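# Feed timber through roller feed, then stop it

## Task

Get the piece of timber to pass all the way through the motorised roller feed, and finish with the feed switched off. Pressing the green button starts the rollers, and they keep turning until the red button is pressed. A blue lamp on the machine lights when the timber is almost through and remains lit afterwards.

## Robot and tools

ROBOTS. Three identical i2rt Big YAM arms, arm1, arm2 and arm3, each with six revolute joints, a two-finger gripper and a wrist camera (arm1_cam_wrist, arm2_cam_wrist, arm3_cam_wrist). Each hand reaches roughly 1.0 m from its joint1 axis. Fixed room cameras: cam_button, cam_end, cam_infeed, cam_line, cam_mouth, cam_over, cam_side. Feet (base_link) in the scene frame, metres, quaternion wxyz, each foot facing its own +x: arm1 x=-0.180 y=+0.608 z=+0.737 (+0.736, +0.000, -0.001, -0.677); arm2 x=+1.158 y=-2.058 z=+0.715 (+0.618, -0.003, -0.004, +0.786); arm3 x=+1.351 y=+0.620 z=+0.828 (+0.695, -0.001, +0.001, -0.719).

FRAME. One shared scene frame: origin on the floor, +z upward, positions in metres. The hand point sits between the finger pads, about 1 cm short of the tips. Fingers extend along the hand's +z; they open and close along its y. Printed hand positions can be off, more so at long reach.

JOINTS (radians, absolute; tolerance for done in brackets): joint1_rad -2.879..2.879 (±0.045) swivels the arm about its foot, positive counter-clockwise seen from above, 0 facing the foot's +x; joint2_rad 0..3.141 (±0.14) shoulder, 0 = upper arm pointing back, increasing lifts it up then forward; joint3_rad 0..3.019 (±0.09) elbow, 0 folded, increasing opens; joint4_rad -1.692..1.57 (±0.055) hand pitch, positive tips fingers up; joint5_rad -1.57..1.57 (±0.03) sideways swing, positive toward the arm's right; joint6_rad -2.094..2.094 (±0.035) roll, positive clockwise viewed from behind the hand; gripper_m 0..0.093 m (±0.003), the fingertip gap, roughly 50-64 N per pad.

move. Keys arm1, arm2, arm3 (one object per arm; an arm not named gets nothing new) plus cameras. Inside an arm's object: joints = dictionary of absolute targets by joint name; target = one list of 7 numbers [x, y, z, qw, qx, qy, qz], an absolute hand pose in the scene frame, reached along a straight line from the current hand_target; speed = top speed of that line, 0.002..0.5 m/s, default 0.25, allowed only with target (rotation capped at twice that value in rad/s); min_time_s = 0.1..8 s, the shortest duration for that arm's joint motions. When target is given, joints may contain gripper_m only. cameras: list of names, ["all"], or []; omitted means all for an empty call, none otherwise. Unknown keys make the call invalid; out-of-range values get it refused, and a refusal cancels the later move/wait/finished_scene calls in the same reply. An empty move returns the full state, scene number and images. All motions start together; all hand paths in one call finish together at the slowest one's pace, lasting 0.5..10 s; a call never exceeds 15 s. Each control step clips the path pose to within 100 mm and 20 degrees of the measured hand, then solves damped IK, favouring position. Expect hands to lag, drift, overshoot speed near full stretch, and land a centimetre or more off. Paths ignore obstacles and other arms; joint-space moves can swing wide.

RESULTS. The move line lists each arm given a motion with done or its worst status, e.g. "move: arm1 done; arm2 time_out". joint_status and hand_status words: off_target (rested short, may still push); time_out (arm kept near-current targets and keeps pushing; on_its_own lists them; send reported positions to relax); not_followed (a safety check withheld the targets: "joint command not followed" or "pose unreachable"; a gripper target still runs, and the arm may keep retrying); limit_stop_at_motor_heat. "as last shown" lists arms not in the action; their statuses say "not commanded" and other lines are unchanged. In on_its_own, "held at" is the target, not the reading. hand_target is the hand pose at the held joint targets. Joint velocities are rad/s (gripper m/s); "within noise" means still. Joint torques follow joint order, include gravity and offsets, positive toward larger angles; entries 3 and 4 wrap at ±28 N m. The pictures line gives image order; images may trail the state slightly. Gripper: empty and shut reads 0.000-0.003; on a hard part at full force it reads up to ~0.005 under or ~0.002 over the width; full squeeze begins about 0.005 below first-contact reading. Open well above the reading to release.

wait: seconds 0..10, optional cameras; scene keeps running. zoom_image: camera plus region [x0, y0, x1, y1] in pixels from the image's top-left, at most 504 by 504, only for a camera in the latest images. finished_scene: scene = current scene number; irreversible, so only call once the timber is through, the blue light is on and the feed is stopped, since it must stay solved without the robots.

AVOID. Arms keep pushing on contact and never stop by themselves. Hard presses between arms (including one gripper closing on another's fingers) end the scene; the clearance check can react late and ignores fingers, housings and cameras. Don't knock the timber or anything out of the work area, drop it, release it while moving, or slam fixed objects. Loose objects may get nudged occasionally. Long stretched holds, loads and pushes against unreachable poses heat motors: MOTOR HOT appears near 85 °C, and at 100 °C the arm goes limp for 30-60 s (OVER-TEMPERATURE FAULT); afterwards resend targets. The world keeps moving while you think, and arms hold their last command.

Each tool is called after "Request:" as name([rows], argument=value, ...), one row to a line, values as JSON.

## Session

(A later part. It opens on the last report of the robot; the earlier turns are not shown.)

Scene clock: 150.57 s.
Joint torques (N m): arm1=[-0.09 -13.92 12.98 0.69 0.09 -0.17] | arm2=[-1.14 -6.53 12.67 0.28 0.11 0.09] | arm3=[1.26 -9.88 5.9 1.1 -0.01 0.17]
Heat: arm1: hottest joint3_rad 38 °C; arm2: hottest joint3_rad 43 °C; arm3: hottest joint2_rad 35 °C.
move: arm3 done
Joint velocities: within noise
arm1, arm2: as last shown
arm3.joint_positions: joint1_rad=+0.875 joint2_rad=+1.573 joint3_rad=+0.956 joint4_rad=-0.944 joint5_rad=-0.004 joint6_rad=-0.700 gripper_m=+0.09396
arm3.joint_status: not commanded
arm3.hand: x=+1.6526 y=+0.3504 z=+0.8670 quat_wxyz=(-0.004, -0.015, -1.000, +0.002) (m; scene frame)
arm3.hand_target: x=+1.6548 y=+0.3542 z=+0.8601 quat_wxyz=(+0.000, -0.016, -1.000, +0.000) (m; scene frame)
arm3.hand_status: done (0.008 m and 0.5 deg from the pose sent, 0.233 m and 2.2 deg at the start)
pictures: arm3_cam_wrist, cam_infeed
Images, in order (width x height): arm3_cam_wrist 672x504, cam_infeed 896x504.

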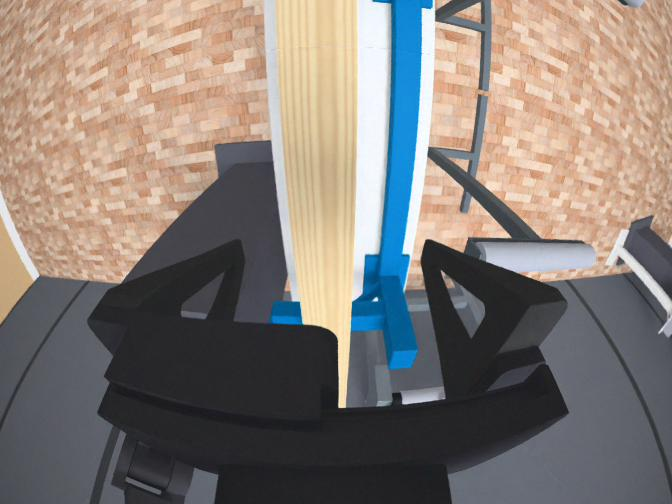

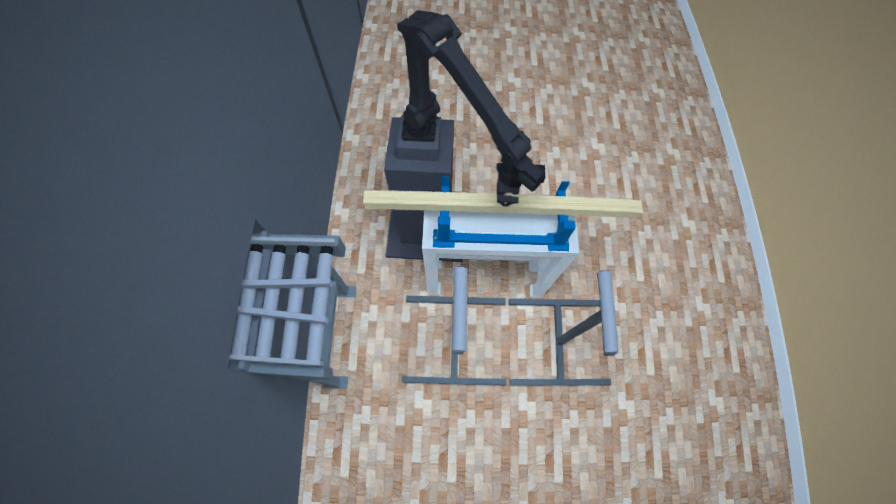

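Request:
move(arm3={"target": [1.655, 0.361, 0.727, 0, 0.0165, 0.99986, 0], "speed": 0.12}, cameras=["arm3_cam_wrist", "cam_line", "cam_infeed"])

Scene clock: 157.83 s.
Joint torques (N m): arm1=[-0.09 -13.98 12.98 0.69 0.09 -0.17] | arm2=[-1.08 -6.59 12.67 0.25 0.11 0.08] | arm3=[1.32 -10.75 3.95 1.4 0.11 0.2]
Heat: arm1: hottest joint3_rad 38 °C; arm2: hottest joint3_rad 43 °C; arm3: hottest joint2_rad 35 °C.
move: arm3 done
Joint velocities: within noise
arm1, arm2: as last shown
arm3.joint_positions: joint1_rad=+0.889 joint2_rad=+1.850 joint3_rad=+0.859 joint4_rad=-0.564 joint5_rad=-0.004 joint6_rad=-0.687 gripper_m=+0.09396
arm3.joint_status: not commanded
arm3.hand: x=+1.6557 y=+0.3546 z=+0.7353 quat_wxyz=(-0.006, -0.015, -1.000, +0.004) (m; scene frame)
arm3.hand_target: x=+1.6549 y=+0.3609 z=+0.7273 quat_wxyz=(+0.000, -0.016, -1.000, +0.000) (m; scene frame)
arm3.hand_status: done (0.010 m and 0.8 deg from the pose sent, 0.140 m and 0.5 deg at the start)
pictures: arm3_cam_wrist, cam_infeed, cam_line
Images, in order (width x height): arm3_cam_wrist 672x504, cam_infeed 896x504, cam_line 896x504.

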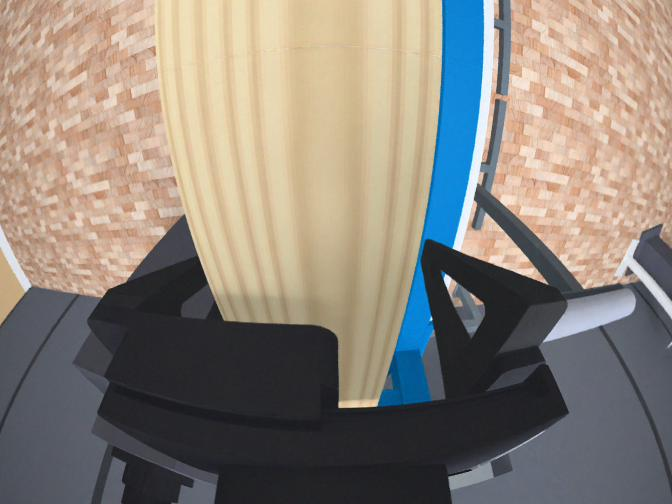

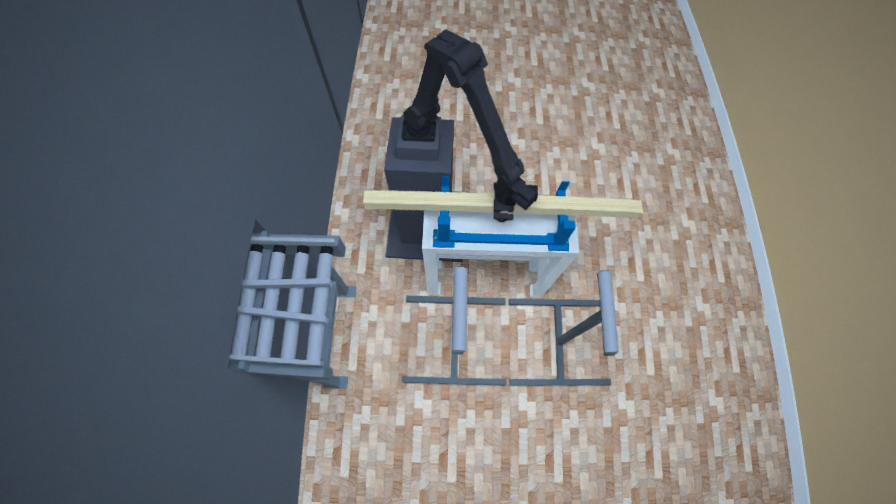

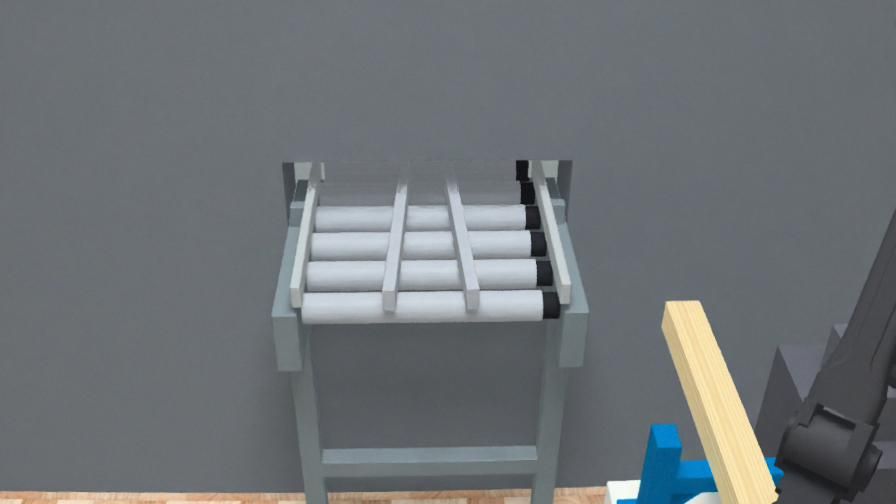

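Request:
move(arm3={"target": [1.655, 0.366, 0.748, 0, 0.0165, 0.99986, 0], "speed": 0.12})

Request:
move(arm3={"joints": {"gripper_m": 0.045}}, cameras=["arm3_cam_wrist", "cam_line"])

Scene clock: 164.30 s.
Joint torques (N m): arm1=[-0.09 -13.98 12.97 0.68 0.09 -0.18] | arm2=[-1.08 -6.59 12.66 0.27 0.11 0.09] | arm3=[0.32 -12.57 3.75 0.65 -0.03 0.17]
Heat: arm1: hottest joint3_rad 38 °C; arm2: hottest joint3_rad 44 °C; arm3: hottest joint2_rad 34 °C.
move: arm3 done
Joint velocities: within noise
arm1, arm2: as last shown
arm3.joint_positions: joint1_rad=+0.899 joint2_rad=+1.817 joint3_rad=+0.859 joint4_rad=-0.598 joint5_rad=-0.003 joint6_rad=-0.677 gripper_m=+0.09396
arm3.joint_status: not commanded
arm3.hand: x=+1.6572 y=+0.3585 z=+0.7475 quat_wxyz=(-0.005, -0.015, -1.000, +0.003) (m; scene frame)
arm3.hand_target: x=+1.6550 y=+0.3657 z=+0.7480 quat_wxyz=(+0.000, -0.017, -1.000, +0.000) (m; scene frame)
arm3.hand_status: done (0.008 m and 0.7 deg from the pose sent, 0.017 m and 0.8 deg at the start)
pictures: none

Scene clock: 165.03 s.
Joint torques (N m): arm1=[-0.09 -13.92 12.98 0.69 0.08 -0.17] | arm2=[-1.08 -6.53 12.6 0.29 0.12 0.1] | arm3=[0.67 -10.7 3.9 0.61 -0.01 0.11]
Heat: arm1: hottest joint3_rad 38 °C; arm2: hottest joint3_rad 44 °C; arm3: hottest joint2_rad 34 °C.
move: arm3 off_target
Joint velocities: within noise
arm1, arm2: as last shown
arm3.joint_positions: joint1_rad=+0.899 joint2_rad=+1.817 joint3_rad=+0.858 joint4_rad=-0.601 joint5_rad=-0.003 joint6_rad=-0.678 gripper_m=+0.04912
arm3.joint_status: gripper_m off_target (ended at +0.04915, target +0.04500)
arm3.hand: x=+1.6564 y=+0.3592 z=+0.7474 quat_wxyz=(-0.004, -0.015, -1.000, +0.002) (m; scene frame)
arm3.hand_target: x=+1.6549 y=+0.3658 z=+0.7479 quat_wxyz=(+0.000, -0.017, -1.000, +0.000) (m; scene frame)
arm3.hand_status: not commanded
pictures: arm3_cam_wrist, cam_line
Images, in order (width x height): arm3_cam_wrist 672x504, cam_line 896x504.

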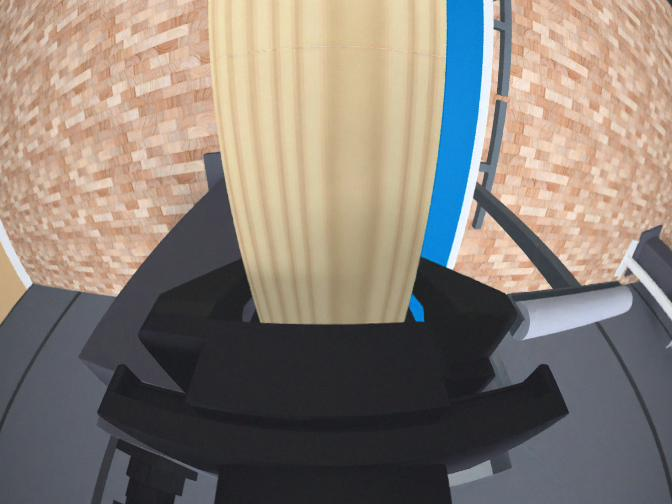

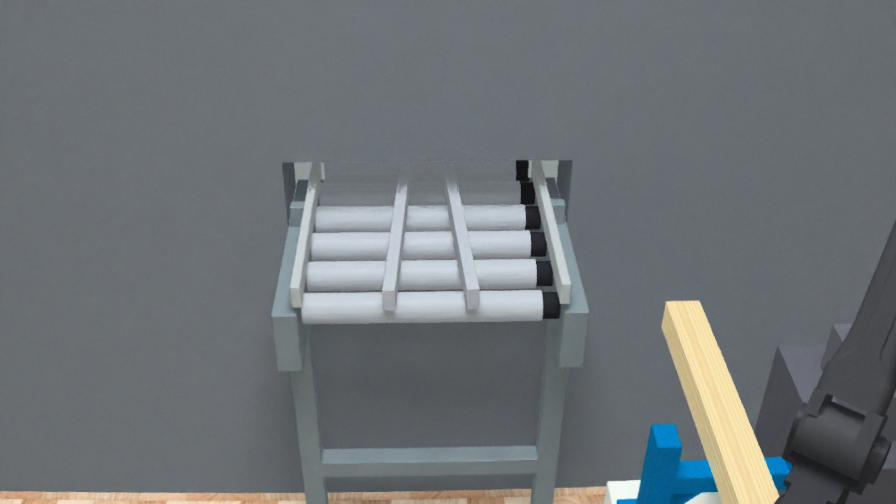

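Request:
move(arm3={"joints": {"gripper_m": 0.03}})

Request:
move(arm3={"target": [1.655, 0.36, 0.82, 0, 0.0165, 0.99986, 0], "speed": 0.1}, cameras=["arm3_cam_wrist", "cam_infeed", "cam_mouth"])

Scene clock: 169.27 s.
Joint torques (N m): arm1=[-0.09 -13.92 13 0.69 0.08 -0.17] | arm2=[-1.03 -6.59 12.68 0.24 0.11 0.09] | arm3=[0.91 -12.04 3.79 0.69 -0.02 0.16]
Heat: arm1: hottest joint3_rad 38 °C; arm2: hottest joint3_rad 44 °C; arm3: hottest joint2_rad 34 °C.
move: arm3 off_target
Joint velocities: within noise
arm1, arm2: as last shown
arm3.joint_positions: joint1_rad=+0.899 joint2_rad=+1.817 joint3_rad=+0.858 joint4_rad=-0.601 joint5_rad=-0.003 joint6_rad=-0.678 gripper_m=+0.04912
arm3.joint_status: gripper_m off_target (ended at +0.04912, target +0.03000)
arm3.hand: x=+1.6564 y=+0.3592 z=+0.7474 quat_wxyz=(-0.004, -0.015, -1.000, +0.002) (m; scene frame)
arm3.hand_target: x=+1.6549 y=+0.3658 z=+0.7479 quat_wxyz=(+0.000, -0.017, -1.000, +0.000) (m; scene frame)
arm3.hand_status: not commanded
pictures: none

Scene clock: 170.67 s.
Joint torques (N m): arm1=[-0.09 -13.92 12.97 0.69 0.09 -0.17] | arm2=[-1.08 -6.65 12.68 0.25 0.11 0.1] | arm3=[-0.03 -14.21 7.84 0.13 -0.11 -0.01]
Heat: arm1: hottest joint3_rad 39 °C; arm2: hottest joint3_rad 44 °C; arm3: hottest joint2_rad 34 °C.
move: arm3 off_target
Joint velocities: within noise
arm1, arm2: as last shown
arm3.joint_positions: joint1_rad=+0.899 joint2_rad=+1.704 joint3_rad=+0.858 joint4_rad=-0.804 joint5_rad=+0.000 joint6_rad=-0.675 gripper_m=+0.04912
arm3.joint_status: not commanded
arm3.hand: x=+1.6341 y=+0.3776 z=+0.7905 quat_wxyz=(+0.032, -0.016, -0.999, -0.025) (m; scene frame)
arm3.hand_target: x=+1.6540 y=+0.3607 z=+0.8198 quat_wxyz=(+0.000, -0.017, -1.000, +0.000) (m; scene frame)
arm3.hand_status: off_target (0.040 m and 4.6 deg from the pose sent, 0.073 m and 0.6 deg at the start)
pictures: arm3_cam_wrist, cam_infeed, cam_mouth
Images, in order (width x height): arm3_cam_wrist 672x504, cam_infeed 896x504, cam_mouth 896x504.

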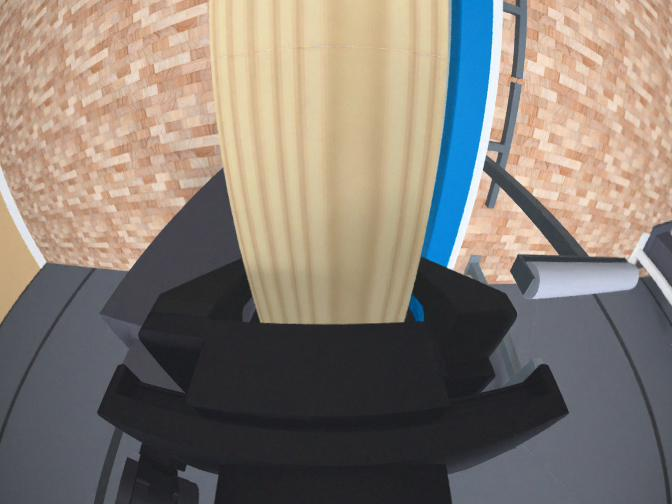

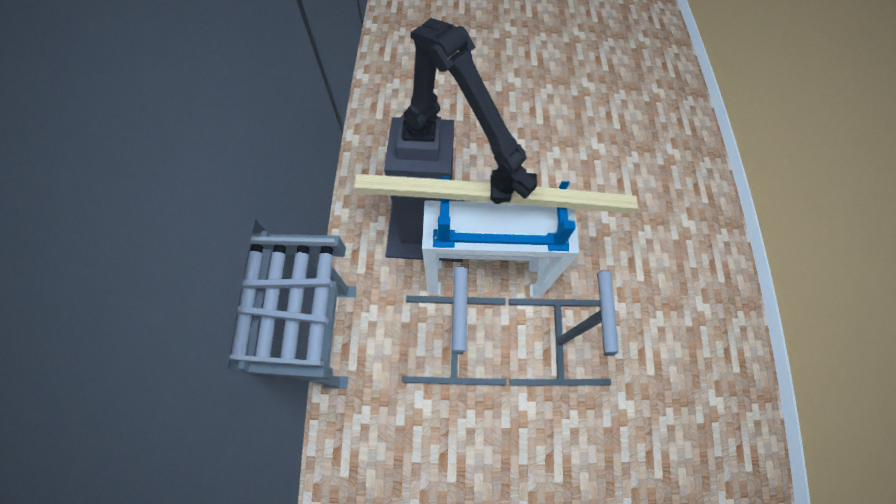

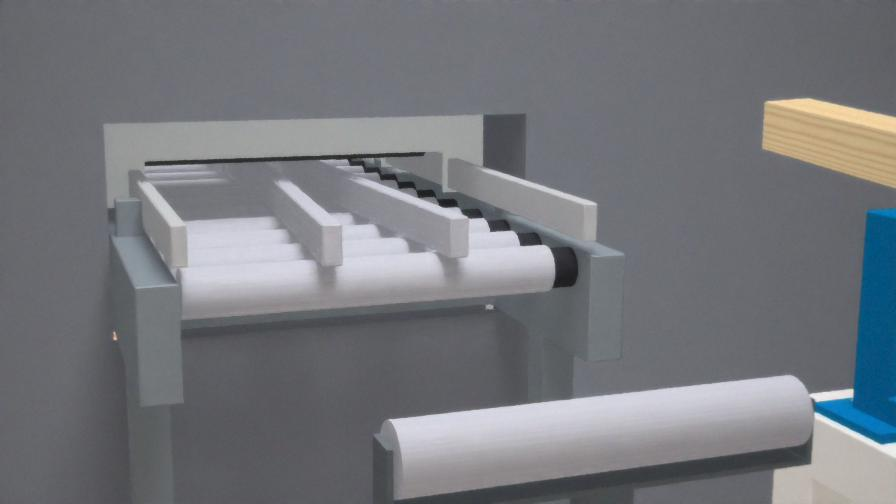

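Request:
move(arm3={"target": [1.655, 0.36, 0.97, 0, 0.0165, 0.99986, 0], "speed": 0.12}, cameras=["arm3_cam_wrist", "cam_infeed", "cam_mouth"])

Scene clock: 176.20 s.
Joint torques (N m): arm1=[-0.09 -13.92 12.98 0.69 0.09 -0.17] | arm2=[-1.03 -6.65 12.66 0.29 0.11 0.1] | arm3=[-1.03 -12.92 13.05 0.03 -0.08 -0.05]
Heat: arm1: hottest joint3_rad 39 °C; arm2: hottest joint3_rad 44 °C; arm3: hottest joint2_rad 34 °C.
move: arm3 off_target
Joint velocities: within noise
arm1.joint_positions: joint1_rad=+0.251 joint2_rad=+1.629 joint3_rad=+1.980 joint4_rad=-1.673 joint5_rad=-0.004 joint6_rad=-1.212 gripper_m=+0.09396
arm1.joint_status: not commanded
arm1.hand: x=-0.0056 y=+0.1066 z=+1.1346 quat_wxyz=(-0.045, -0.012, -0.992, +0.117) (m; scene frame)
arm1.hand_target: x=-0.0002 y=+0.1009 z=+1.1491 quat_wxyz=(-0.048, -0.001, -0.990, +0.133) (m; scene frame)
arm1.hand_status: not commanded
arm2.joint_positions: joint1_rad=+0.176 joint2_rad=+1.186 joint3_rad=+1.343 joint4_rad=-1.690 joint5_rad=-0.014 joint6_rad=+0.395 gripper_m=+0.00019
arm2.joint_status: not commanded
arm2.hand: x=+1.0203 y=-1.7584 z=+1.0336 quat_wxyz=(-0.005, +0.714, -0.700, -0.018) (m; scene frame)
arm2.hand_target: x=+1.0201 y=-1.7505 z=+1.0491 quat_wxyz=(-0.012, +0.707, -0.707, -0.030) (m; scene frame)
arm2.hand_status: not commanded
arm3.joint_positions: joint1_rad=+0.899 joint2_rad=+1.472 joint3_rad=+1.004 joint4_rad=-1.224 joint5_rad=+0.000 joint6_rad=-0.675 gripper_m=+0.04912
arm3.joint_status: not commanded
arm3.hand: x=+1.6268 y=+0.3841 z=+0.9225 quat_wxyz=(+0.048, -0.016, -0.998, -0.038) (m; scene frame)
arm3.hand_target: x=+1.6519 y=+0.3625 z=+0.9700 quat_wxyz=(+0.000, -0.016, -1.000, +0.000) (m; scene frame)
arm3.hand_status: off_target (0.060 m and 7.0 deg from the pose sent, 0.181 m and 4.6 deg at the start)
pictures: arm3_cam_wrist, cam_infeed, cam_mouth
Images, in order (width x height): arm3_cam_wrist 672x504, cam_infeed 896x504, cam_mouth 896x504.

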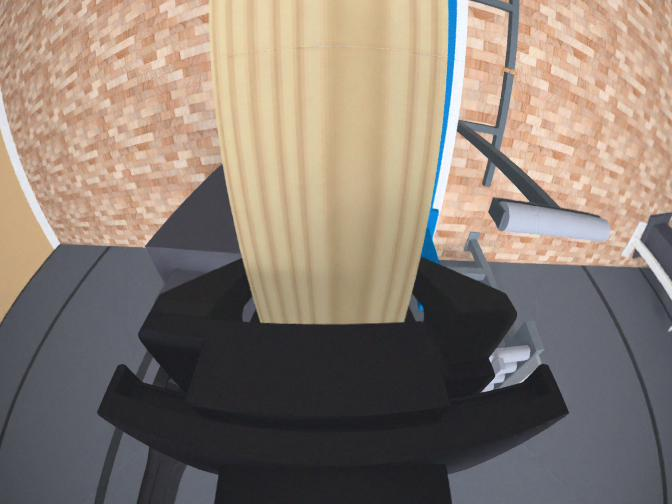

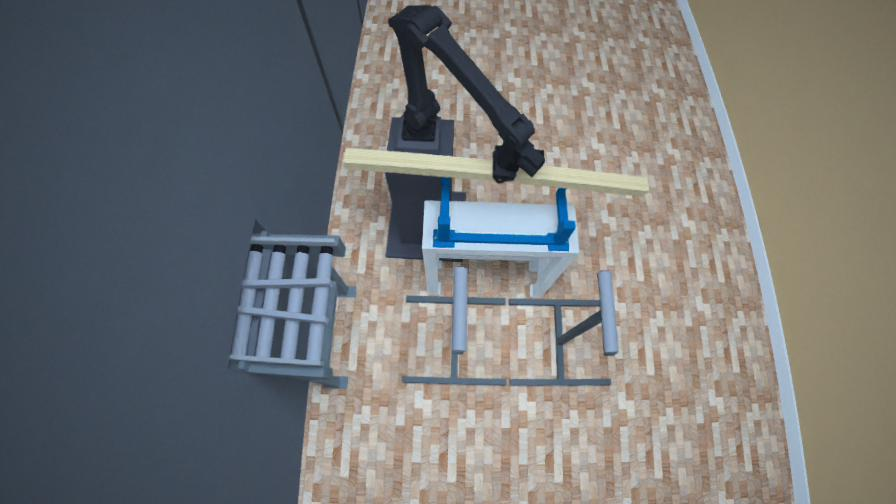

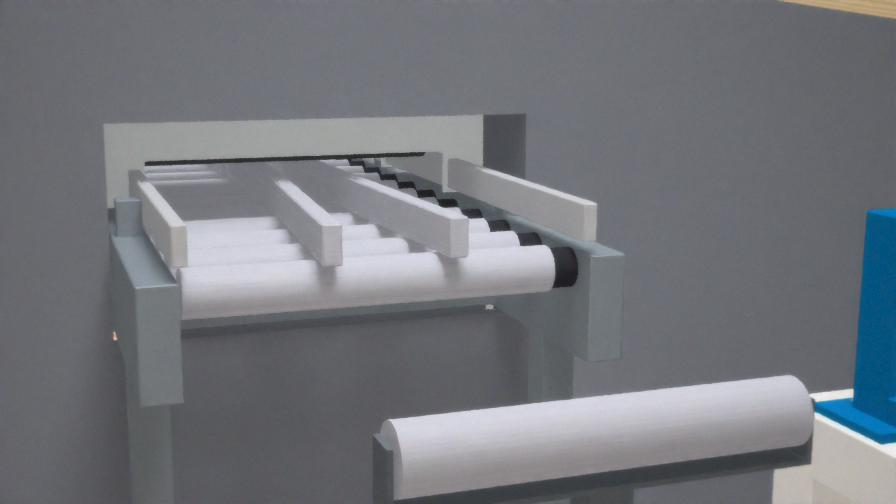

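Request:
move(arm3={"target": [1.63, 0.27, 1.04, 0.0376, 0, 0.998, -0.048], "speed": 0.12}, cameras=["arm3_cam_wrist", "cam_infeed", "cam_line"])

Scene clock: 190.90 s.
Joint torques (N m): arm1=[-0.09 -13.92 12.97 0.68 0.09 -0.17] | arm2=[-0.97 -6.65 12.67 0.27 0.11 0.08] | arm3=[-0.32 -11.99 14.49 0.49 -0.15 -0.17]
Heat: arm1: hottest joint3_rad 39 °C; arm2: hottest joint3_rad 45 °C; arm3: hottest joint2_rad 35 °C.
move: arm3 off_target
Joint velocities: within noise
arm1, arm2: as last shown
arm3.joint_positions: joint1_rad=+0.715 joint2_rad=+1.454 joint3_rad=+1.176 joint4_rad=-1.292 joint5_rad=+0.004 joint6_rad=-0.884 gripper_m=+0.04912
arm3.joint_status: not commanded
arm3.hand: x=+1.6100 y=+0.2986 z=+0.9887 quat_wxyz=(+0.003, -0.003, -1.000, +0.002) (m; scene frame)
arm3.hand_target: x=+1.6269 y=+0.2738 z=+1.0403 quat_wxyz=(-0.037, +0.000, -0.998, +0.049) (m; scene frame)
arm3.hand_status: off_target (0.062 m and 7.1 deg from the pose sent, 0.164 m and 14.1 deg at the start)
pictures: arm3_cam_wrist, cam_infeed, cam_line
Images, in order (width x height): arm3_cam_wrist 672x504, cam_infeed 896x504, cam_line 896x504.

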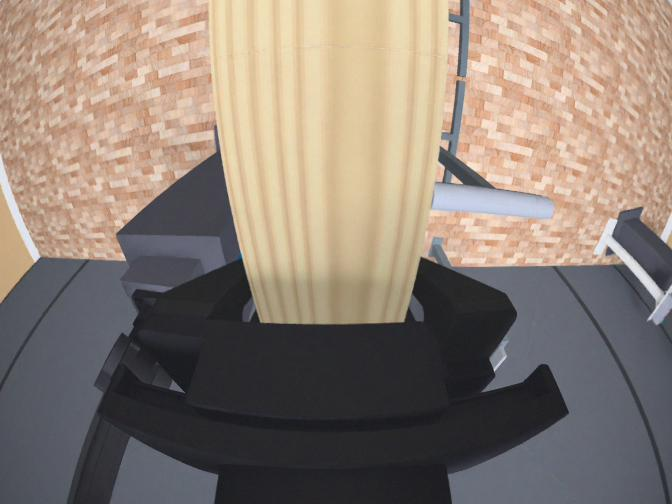

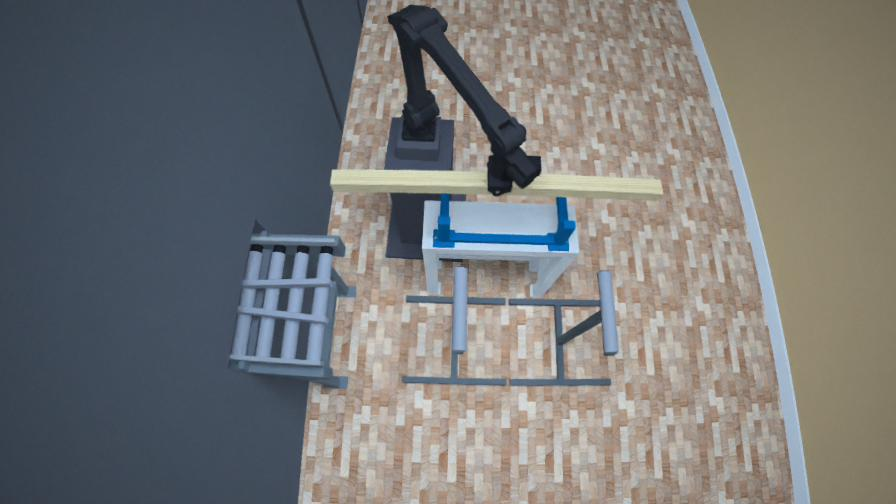

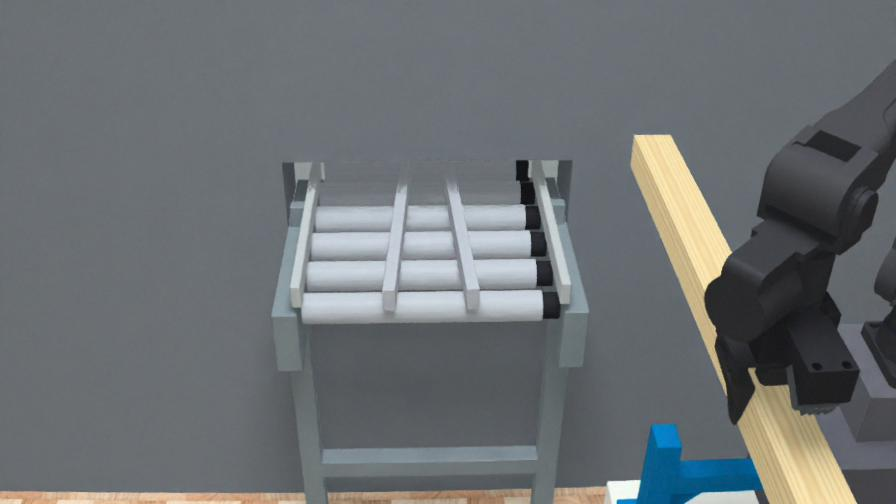

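Request:
move(arm3={"target": [1.508, -0.034, 0.98, 0.0129, 0, 0.9985, -0.0535], "speed": 0.12}, cameras=["arm3_cam_wrist", "cam_infeed", "cam_line", "cam_mouth"])

Scene clock: 198.00 s.
Joint torques (N m): arm1=[-0.09 -13.92 12.97 0.69 0.09 -0.17] | arm2=[-1.08 -6.65 12.68 0.32 0.12 0.09] | arm3=[-1.03 -22.18 14.87 0.18 -0.22 -0.15]
Heat: arm1: hottest joint3_rad 40 °C; arm2: hottest joint3_rad 45 °C; arm3: hottest joint3_rad 37 °C.
move: arm3 off_target
Joint velocities: within noise
arm1, arm2: as last shown
arm3.joint_positions: joint1_rad=+0.275 joint2_rad=+2.096 joint3_rad=+1.861 joint4_rad=-1.358 joint5_rad=+0.002 joint6_rad=-1.322 gripper_m=+0.04912
arm3.joint_status: not commanded
arm3.hand: x=+1.5018 y=+0.0020 z=+0.9143 quat_wxyz=(+0.005, -0.004, -1.000, -0.010) (m; scene frame)
arm3.hand_target: x=+1.5063 y=-0.0276 z=+0.9809 quat_wxyz=(-0.012, +0.000, -0.998, +0.054) (m; scene frame)
arm3.hand_status: off_target (0.075 m and 7.6 deg from the pose sent, 0.348 m and 6.2 deg at the start)
pictures: arm3_cam_wrist, cam_infeed, cam_line, cam_mouth
Images, in order (width x height): arm3_cam_wrist 672x504, cam_infeed 896x504, cam_line 896x504, cam_mouth 896x504.

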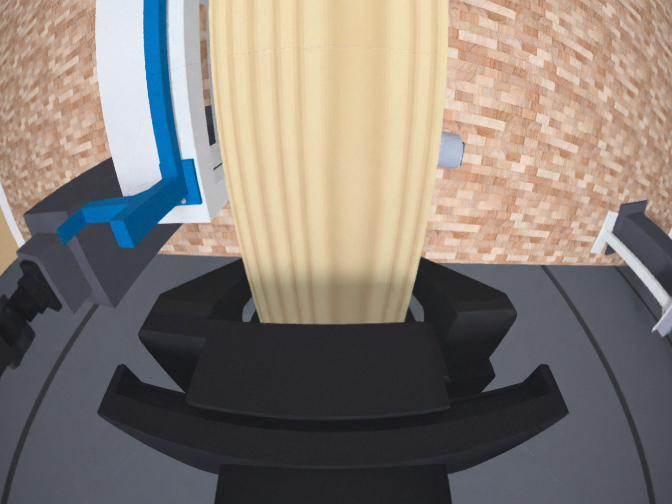

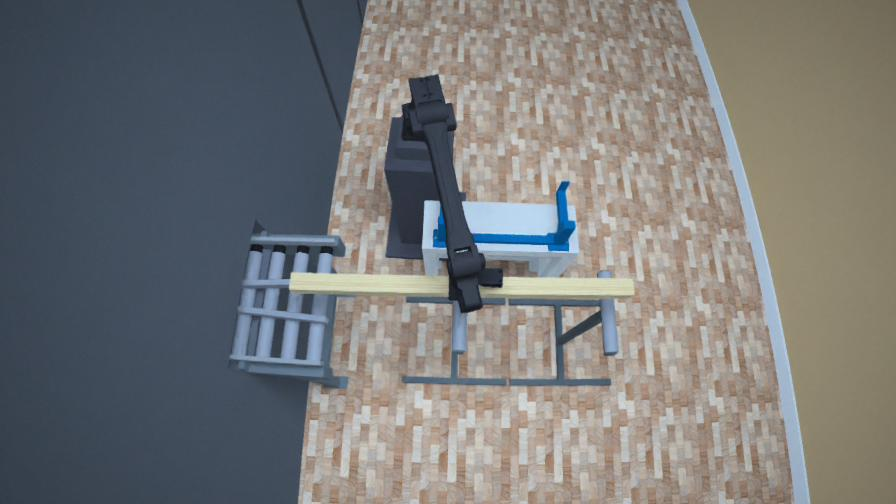

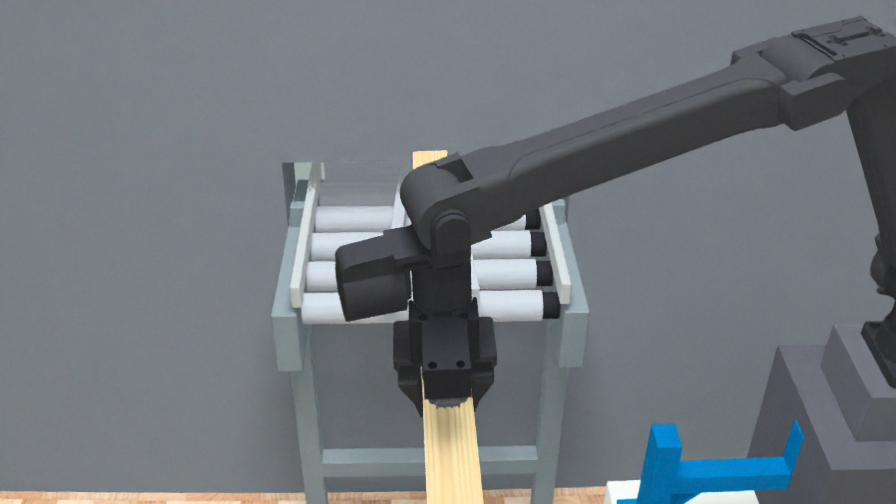

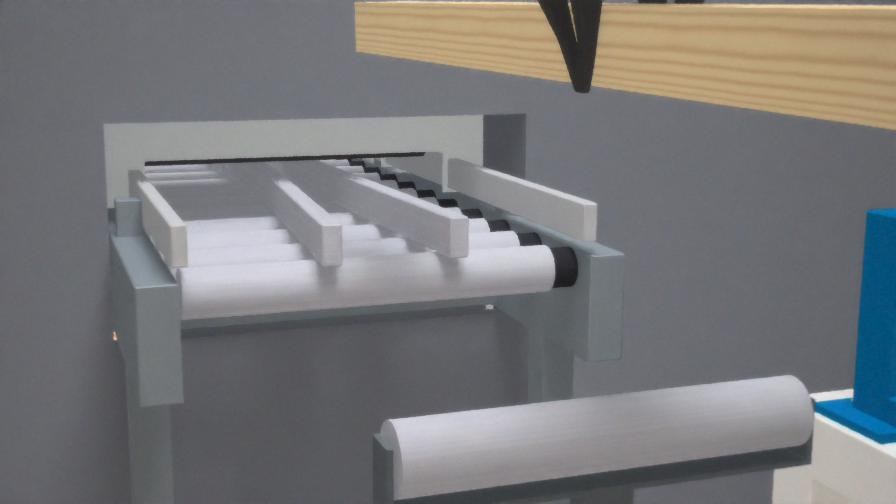

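Request:
move(arm3={"target": [1.506, -0.034, 0.83, 0.0129, 0.006, 0.9985, -0.0495], "speed": 0.1}, cameras=["cam_line", "cam_mouth"])

Scene clock: 206.27 s.
Joint torques (N m): arm1=[-0.09 -13.92 12.97 0.69 0.09 -0.17] | arm2=[-0.85 -6.48 12.64 0.25 0.11 0.1] | arm3=[-0.56 -23.12 8.14 1.2 -0.28 -0.09]
Heat: arm1: hottest joint3_rad 40 °C; arm2: hottest joint3_rad 45 °C; arm3: hottest joint3_rad 39 °C.
move: arm3 off_target
Joint velocities: within noise
arm1, arm2: as last shown
arm3.joint_positions: joint1_rad=+0.275 joint2_rad=+2.235 joint3_rad=+1.755 joint4_rad=-1.070 joint5_rad=+0.000 joint6_rad=-1.322 gripper_m=+0.04912
arm3.joint_status: not commanded
arm3.hand: x=+1.5056 y=-0.0135 z=+0.7894 quat_wxyz=(-0.001, -0.004, -1.000, +0.010) (m; scene frame)
arm3.hand_target: x=+1.5056 y=-0.0327 z=+0.8300 quat_wxyz=(-0.013, -0.006, -0.999, +0.049) (m; scene frame)
arm3.hand_status: off_target (0.045 m and 4.8 deg from the pose sent, 0.092 m and 7.2 deg at the start)
pictures: cam_line, cam_mouth
Images, in order (width x height): cam_line 896x504, cam_mouth 896x504.

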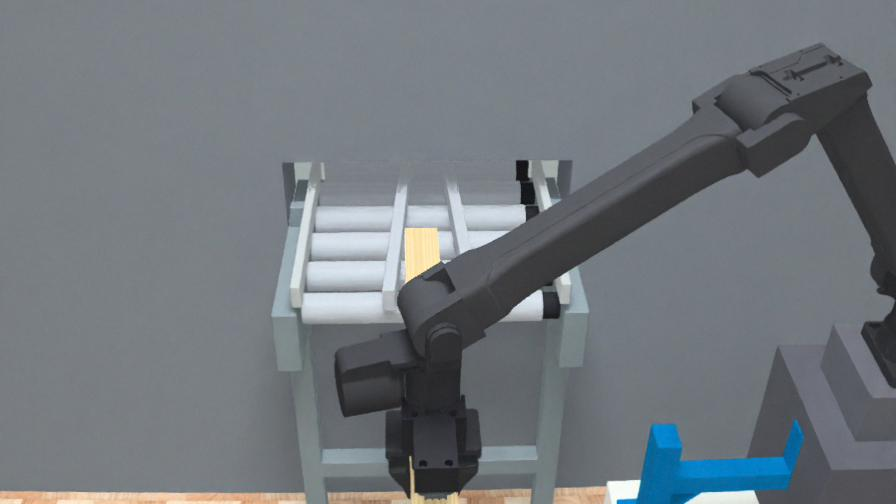

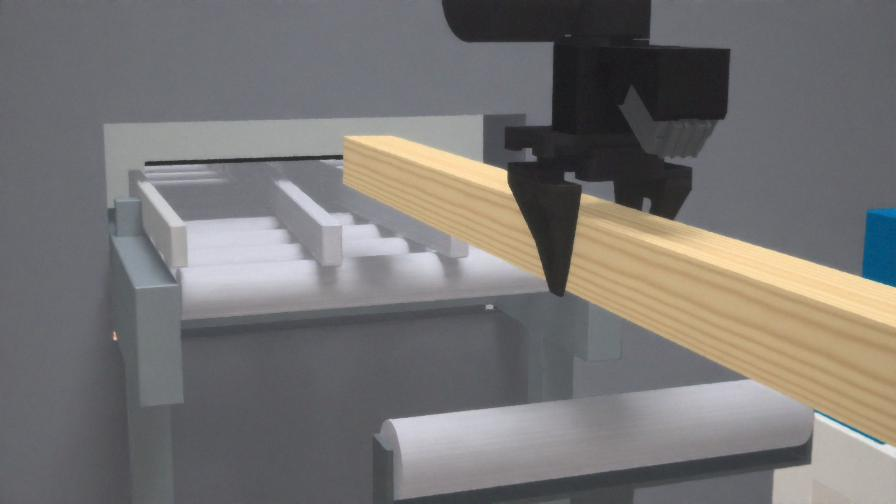

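Request:
move(arm3={"target": [1.506, -0.012, 0.77, 0.0129, 0.006, 0.9985, -0.0445], "speed": 0.08}, cameras=["cam_line", "cam_mouth"])

Scene clock: 210.70 s.
Joint torques (N m): arm1=[-0.09 -13.92 12.98 0.69 0.09 -0.17] | arm2=[-1.14 -6.53 12.67 0.24 0.11 0.09] | arm3=[0.38 -23 7.41 1.21 -0.19 0.01]
Heat: arm1: hottest joint3_rad 40 °C; arm2: hottest joint3_rad 45 °C; arm3: hottest joint3_rad 39 °C.
move: arm3 off_target
Joint velocities: within noise
arm1, arm2: as last shown
arm3.joint_positions: joint1_rad=+0.275 joint2_rad=+2.262 joint3_rad=+1.636 joint4_rad=-0.928 joint5_rad=-0.002 joint6_rad=-1.322 gripper_m=+0.04912
arm3.joint_status: not commanded
arm3.hand: x=+1.5003 y=+0.0091 z=+0.7344 quat_wxyz=(-0.002, -0.004, -1.000, +0.008) (m; scene frame)
arm3.hand_target: x=+1.5056 y=-0.0110 z=+0.7700 quat_wxyz=(-0.013, -0.006, -0.999, +0.044) (m; scene frame)
arm3.hand_status: off_target (0.042 m and 4.4 deg from the pose sent, 0.020 m and 4.2 deg at the start)
pictures: cam_line, cam_mouth
Images, in order (width x height): cam_line 896x504, cam_mouth 896x504.

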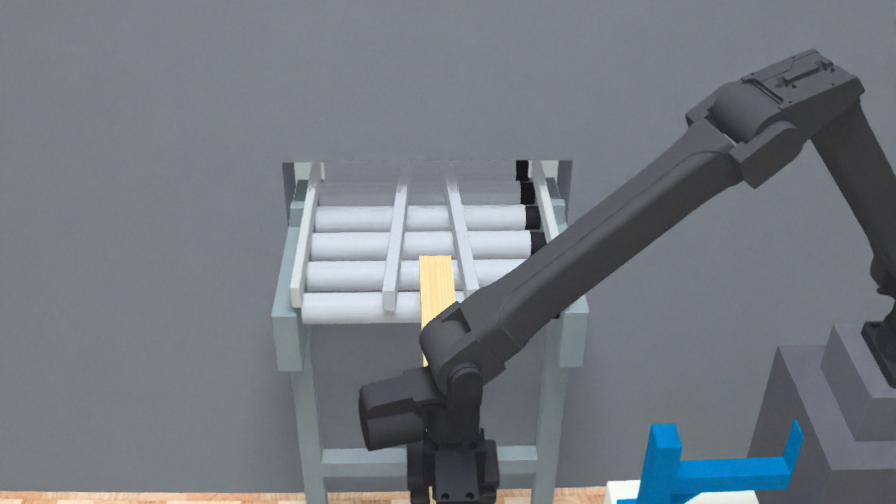

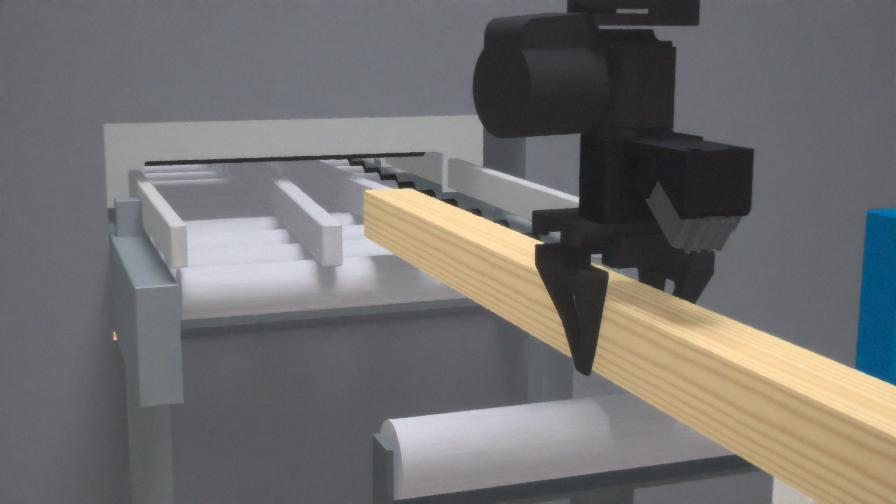

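Request:
move(arm3={"target": [1.506, -0.02, 0.735, 0.0129, 0.006, 0.9985, -0.0445], "speed": 0.06}, cameras=["cam_line", "cam_mouth"])

Scene clock: 213.50 s.
Joint torques (N m): arm1=[-0.09 -13.92 12.98 0.69 0.09 -0.17] | arm2=[-1.14 -6.59 12.66 0.25 0.11 0.09] | arm3=[-0.21 -20.42 8.77 1.74 -0.37 0.01]
Heat: arm1: hottest joint3_rad 40 °C; arm2: hottest joint3_rad 45 °C; arm3: hottest joint3_rad 38 °C.
move: arm3 off_target
Joint velocities: within noise
arm1, arm2: as last shown
arm3.joint_positions: joint1_rad=+0.269 joint2_rad=+2.292 joint3_rad=+1.636 joint4_rad=-0.893 joint5_rad=+0.001 joint6_rad=-1.323 gripper_m=+0.04912
arm3.joint_status: not commanded
arm3.hand: x=+1.4966 y=+0.0063 z=+0.7164 quat_wxyz=(-0.001, -0.007, -1.000, +0.011) (m; scene frame)
arm3.hand_target: x=+1.5057 y=-0.0188 z=+0.7361 quat_wxyz=(-0.013, -0.006, -0.999, +0.045) (m; scene frame)
arm3.hand_status: off_target (0.034 m and 4.1 deg from the pose sent, 0.030 m and 4.4 deg at the start)
pictures: cam_line, cam_mouth
Images, in order (width x height): cam_line 896x504, cam_mouth 896x504.

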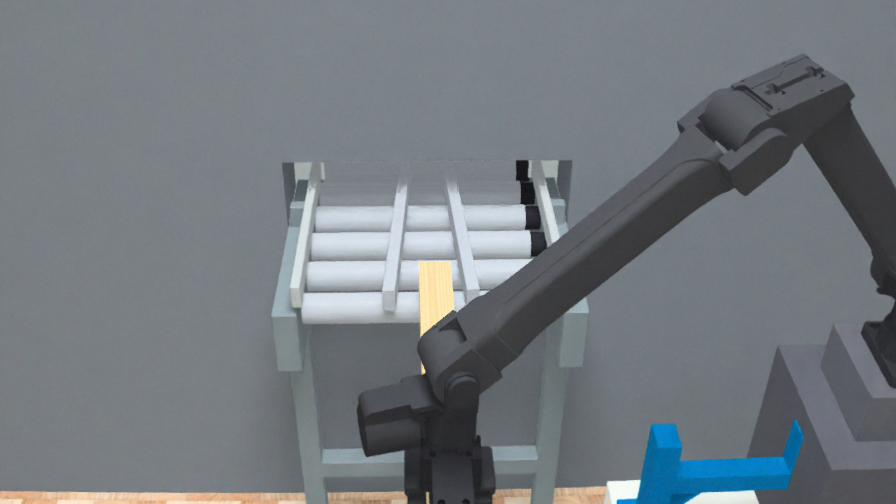

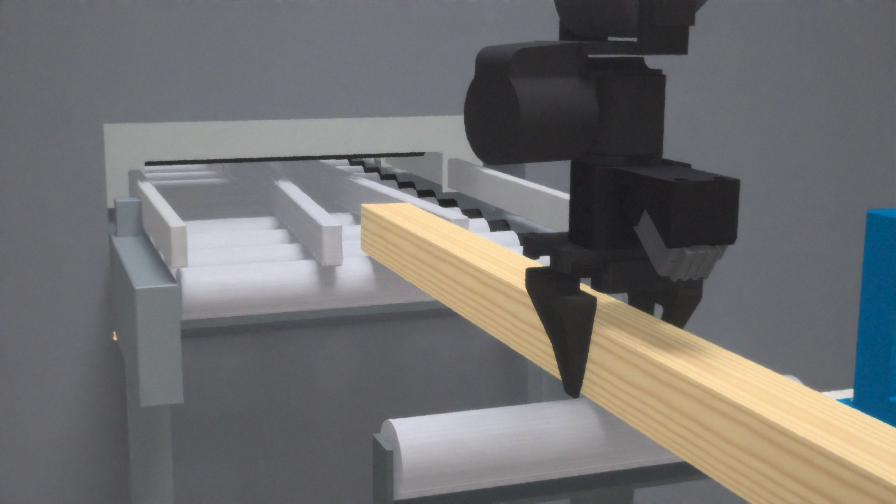

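Request:
move(arm3={"target": [1.415, -0.026, 0.76, 0.006, 0.006, 0.9985, -0.045], "speed": 0.08}, cameras=["cam_line", "cam_mouth"])

Scene clock: 218.33 s.
Joint torques (N m): arm1=[-0.09 -13.92 12.98 0.69 0.09 -0.17] | arm2=[-1.08 -6.53 12.66 0.2 0.11 0.1] | arm3=[-0.97 -24.18 6.93 0.92 -0.18 -0.1]
Heat: arm1: hottest joint3_rad 40 °C; arm2: hottest joint3_rad 45 °C; arm3: hottest joint3_rad 38 °C.
move: arm3 off_target
Joint velocities: within noise
arm1, arm2: as last shown
arm3.joint_positions: joint1_rad=+0.147 joint2_rad=+2.293 joint3_rad=+1.631 joint4_rad=-0.903 joint5_rad=-0.002 joint6_rad=-1.455 gripper_m=+0.04912
arm3.joint_status: not commanded
arm3.hand: x=+1.4202 y=-0.0018 z=+0.7146 quat_wxyz=(+0.000, -0.002, -1.000, +0.003) (m; scene frame)
arm3.hand_target: x=+1.4148 y=-0.0248 z=+0.7595 quat_wxyz=(-0.006, -0.006, -0.999, +0.045) (m; scene frame)
arm3.hand_status: off_target (0.052 m and 4.9 deg from the pose sent, 0.098 m and 4.0 deg at the start)
pictures: cam_line, cam_mouth
Images, in order (width x height): cam_line 896x504, cam_mouth 896x504.

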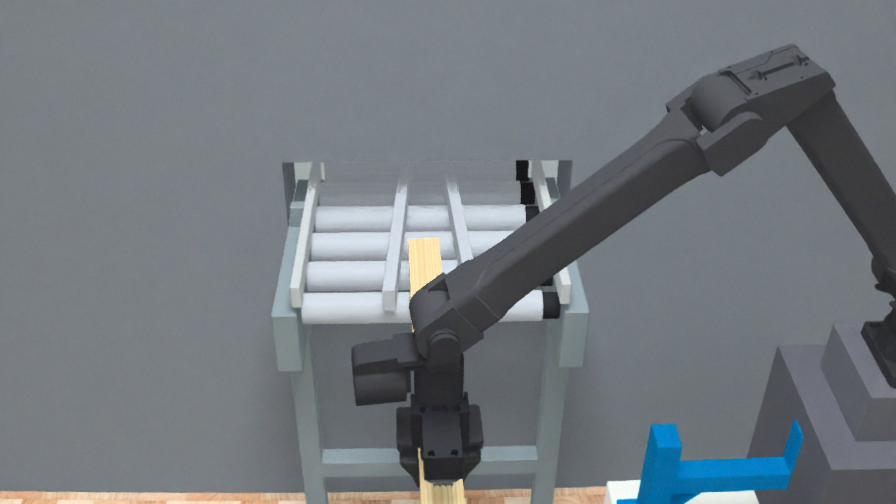

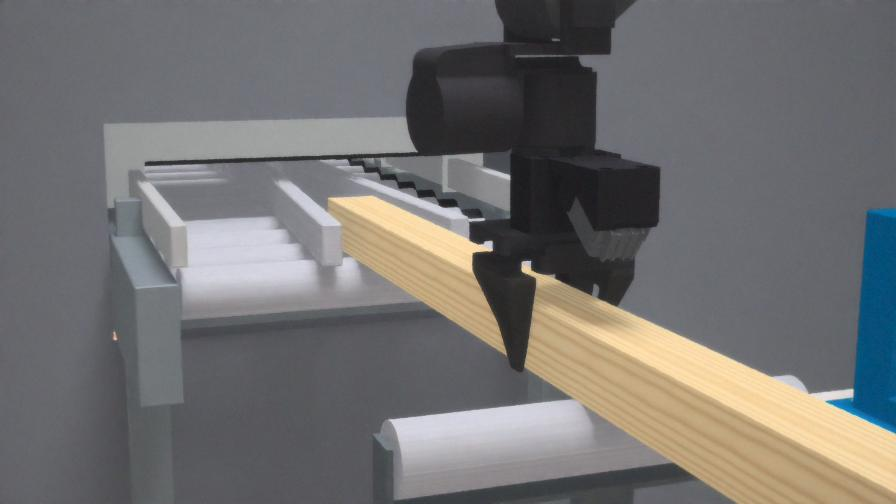

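Request:
move(arm3={"target": [1.41, -0.022, 0.715, 0.006, 0.003, 0.9985, -0.045], "speed": 0.05}, cameras=["cam_line", "cam_mouth"])

Scene clock: 221.37 s.
Joint torques (N m): arm1=[-0.03 -13.98 12.97 0.69 0.09 -0.18] | arm2=[-1.03 -6.65 12.62 0.29 0.12 0.09] | arm3=[-1.96 -19.72 6.38 3.36 -0.19 -0.21]
Heat: arm1: hottest joint3_rad 40 °C; arm2: hottest joint3_rad 45 °C; arm3: hottest joint3_rad 37 °C.
move: arm3 off_target
Joint velocities: within noise
arm1, arm2: as last shown
arm3.joint_positions: joint1_rad=+0.146 joint2_rad=+2.288 joint3_rad=+1.616 joint4_rad=-0.880 joint5_rad=-0.003 joint6_rad=-1.460 gripper_m=+0.04912
arm3.joint_status: not commanded
arm3.hand: x=+1.4202 y=-0.0012 z=+0.7130 quat_wxyz=(-0.001, +0.000, -1.000, +0.009) (m; scene frame)
arm3.hand_target: x=+1.4099 y=-0.0212 z=+0.7160 quat_wxyz=(-0.005, -0.003, -0.999, +0.044) (m; scene frame)
arm3.hand_status: off_target (0.023 m and 4.2 deg from the pose sent, 0.023 m and 4.9 deg at the start)
pictures: cam_line, cam_mouth
Images, in order (width x height): cam_line 896x504, cam_mouth 896x504.

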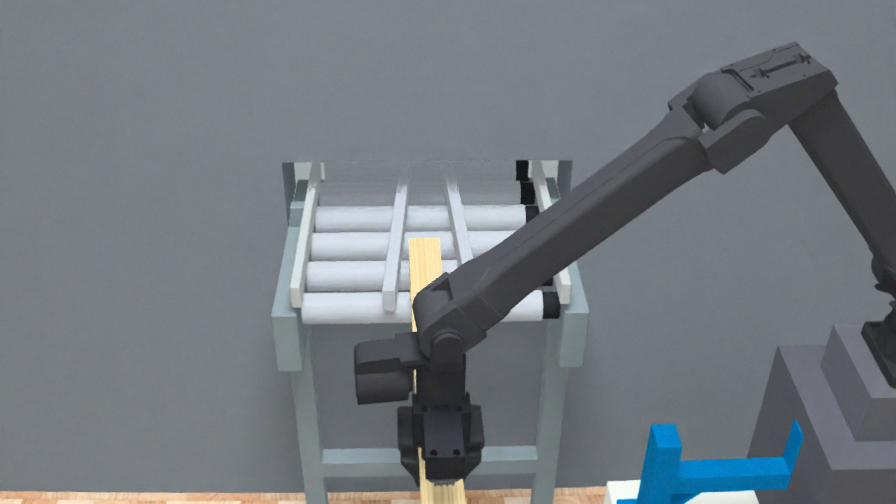

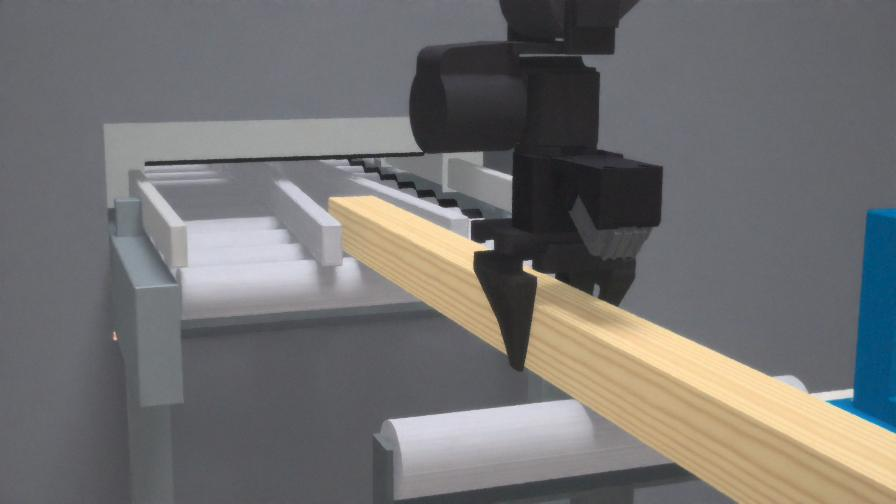

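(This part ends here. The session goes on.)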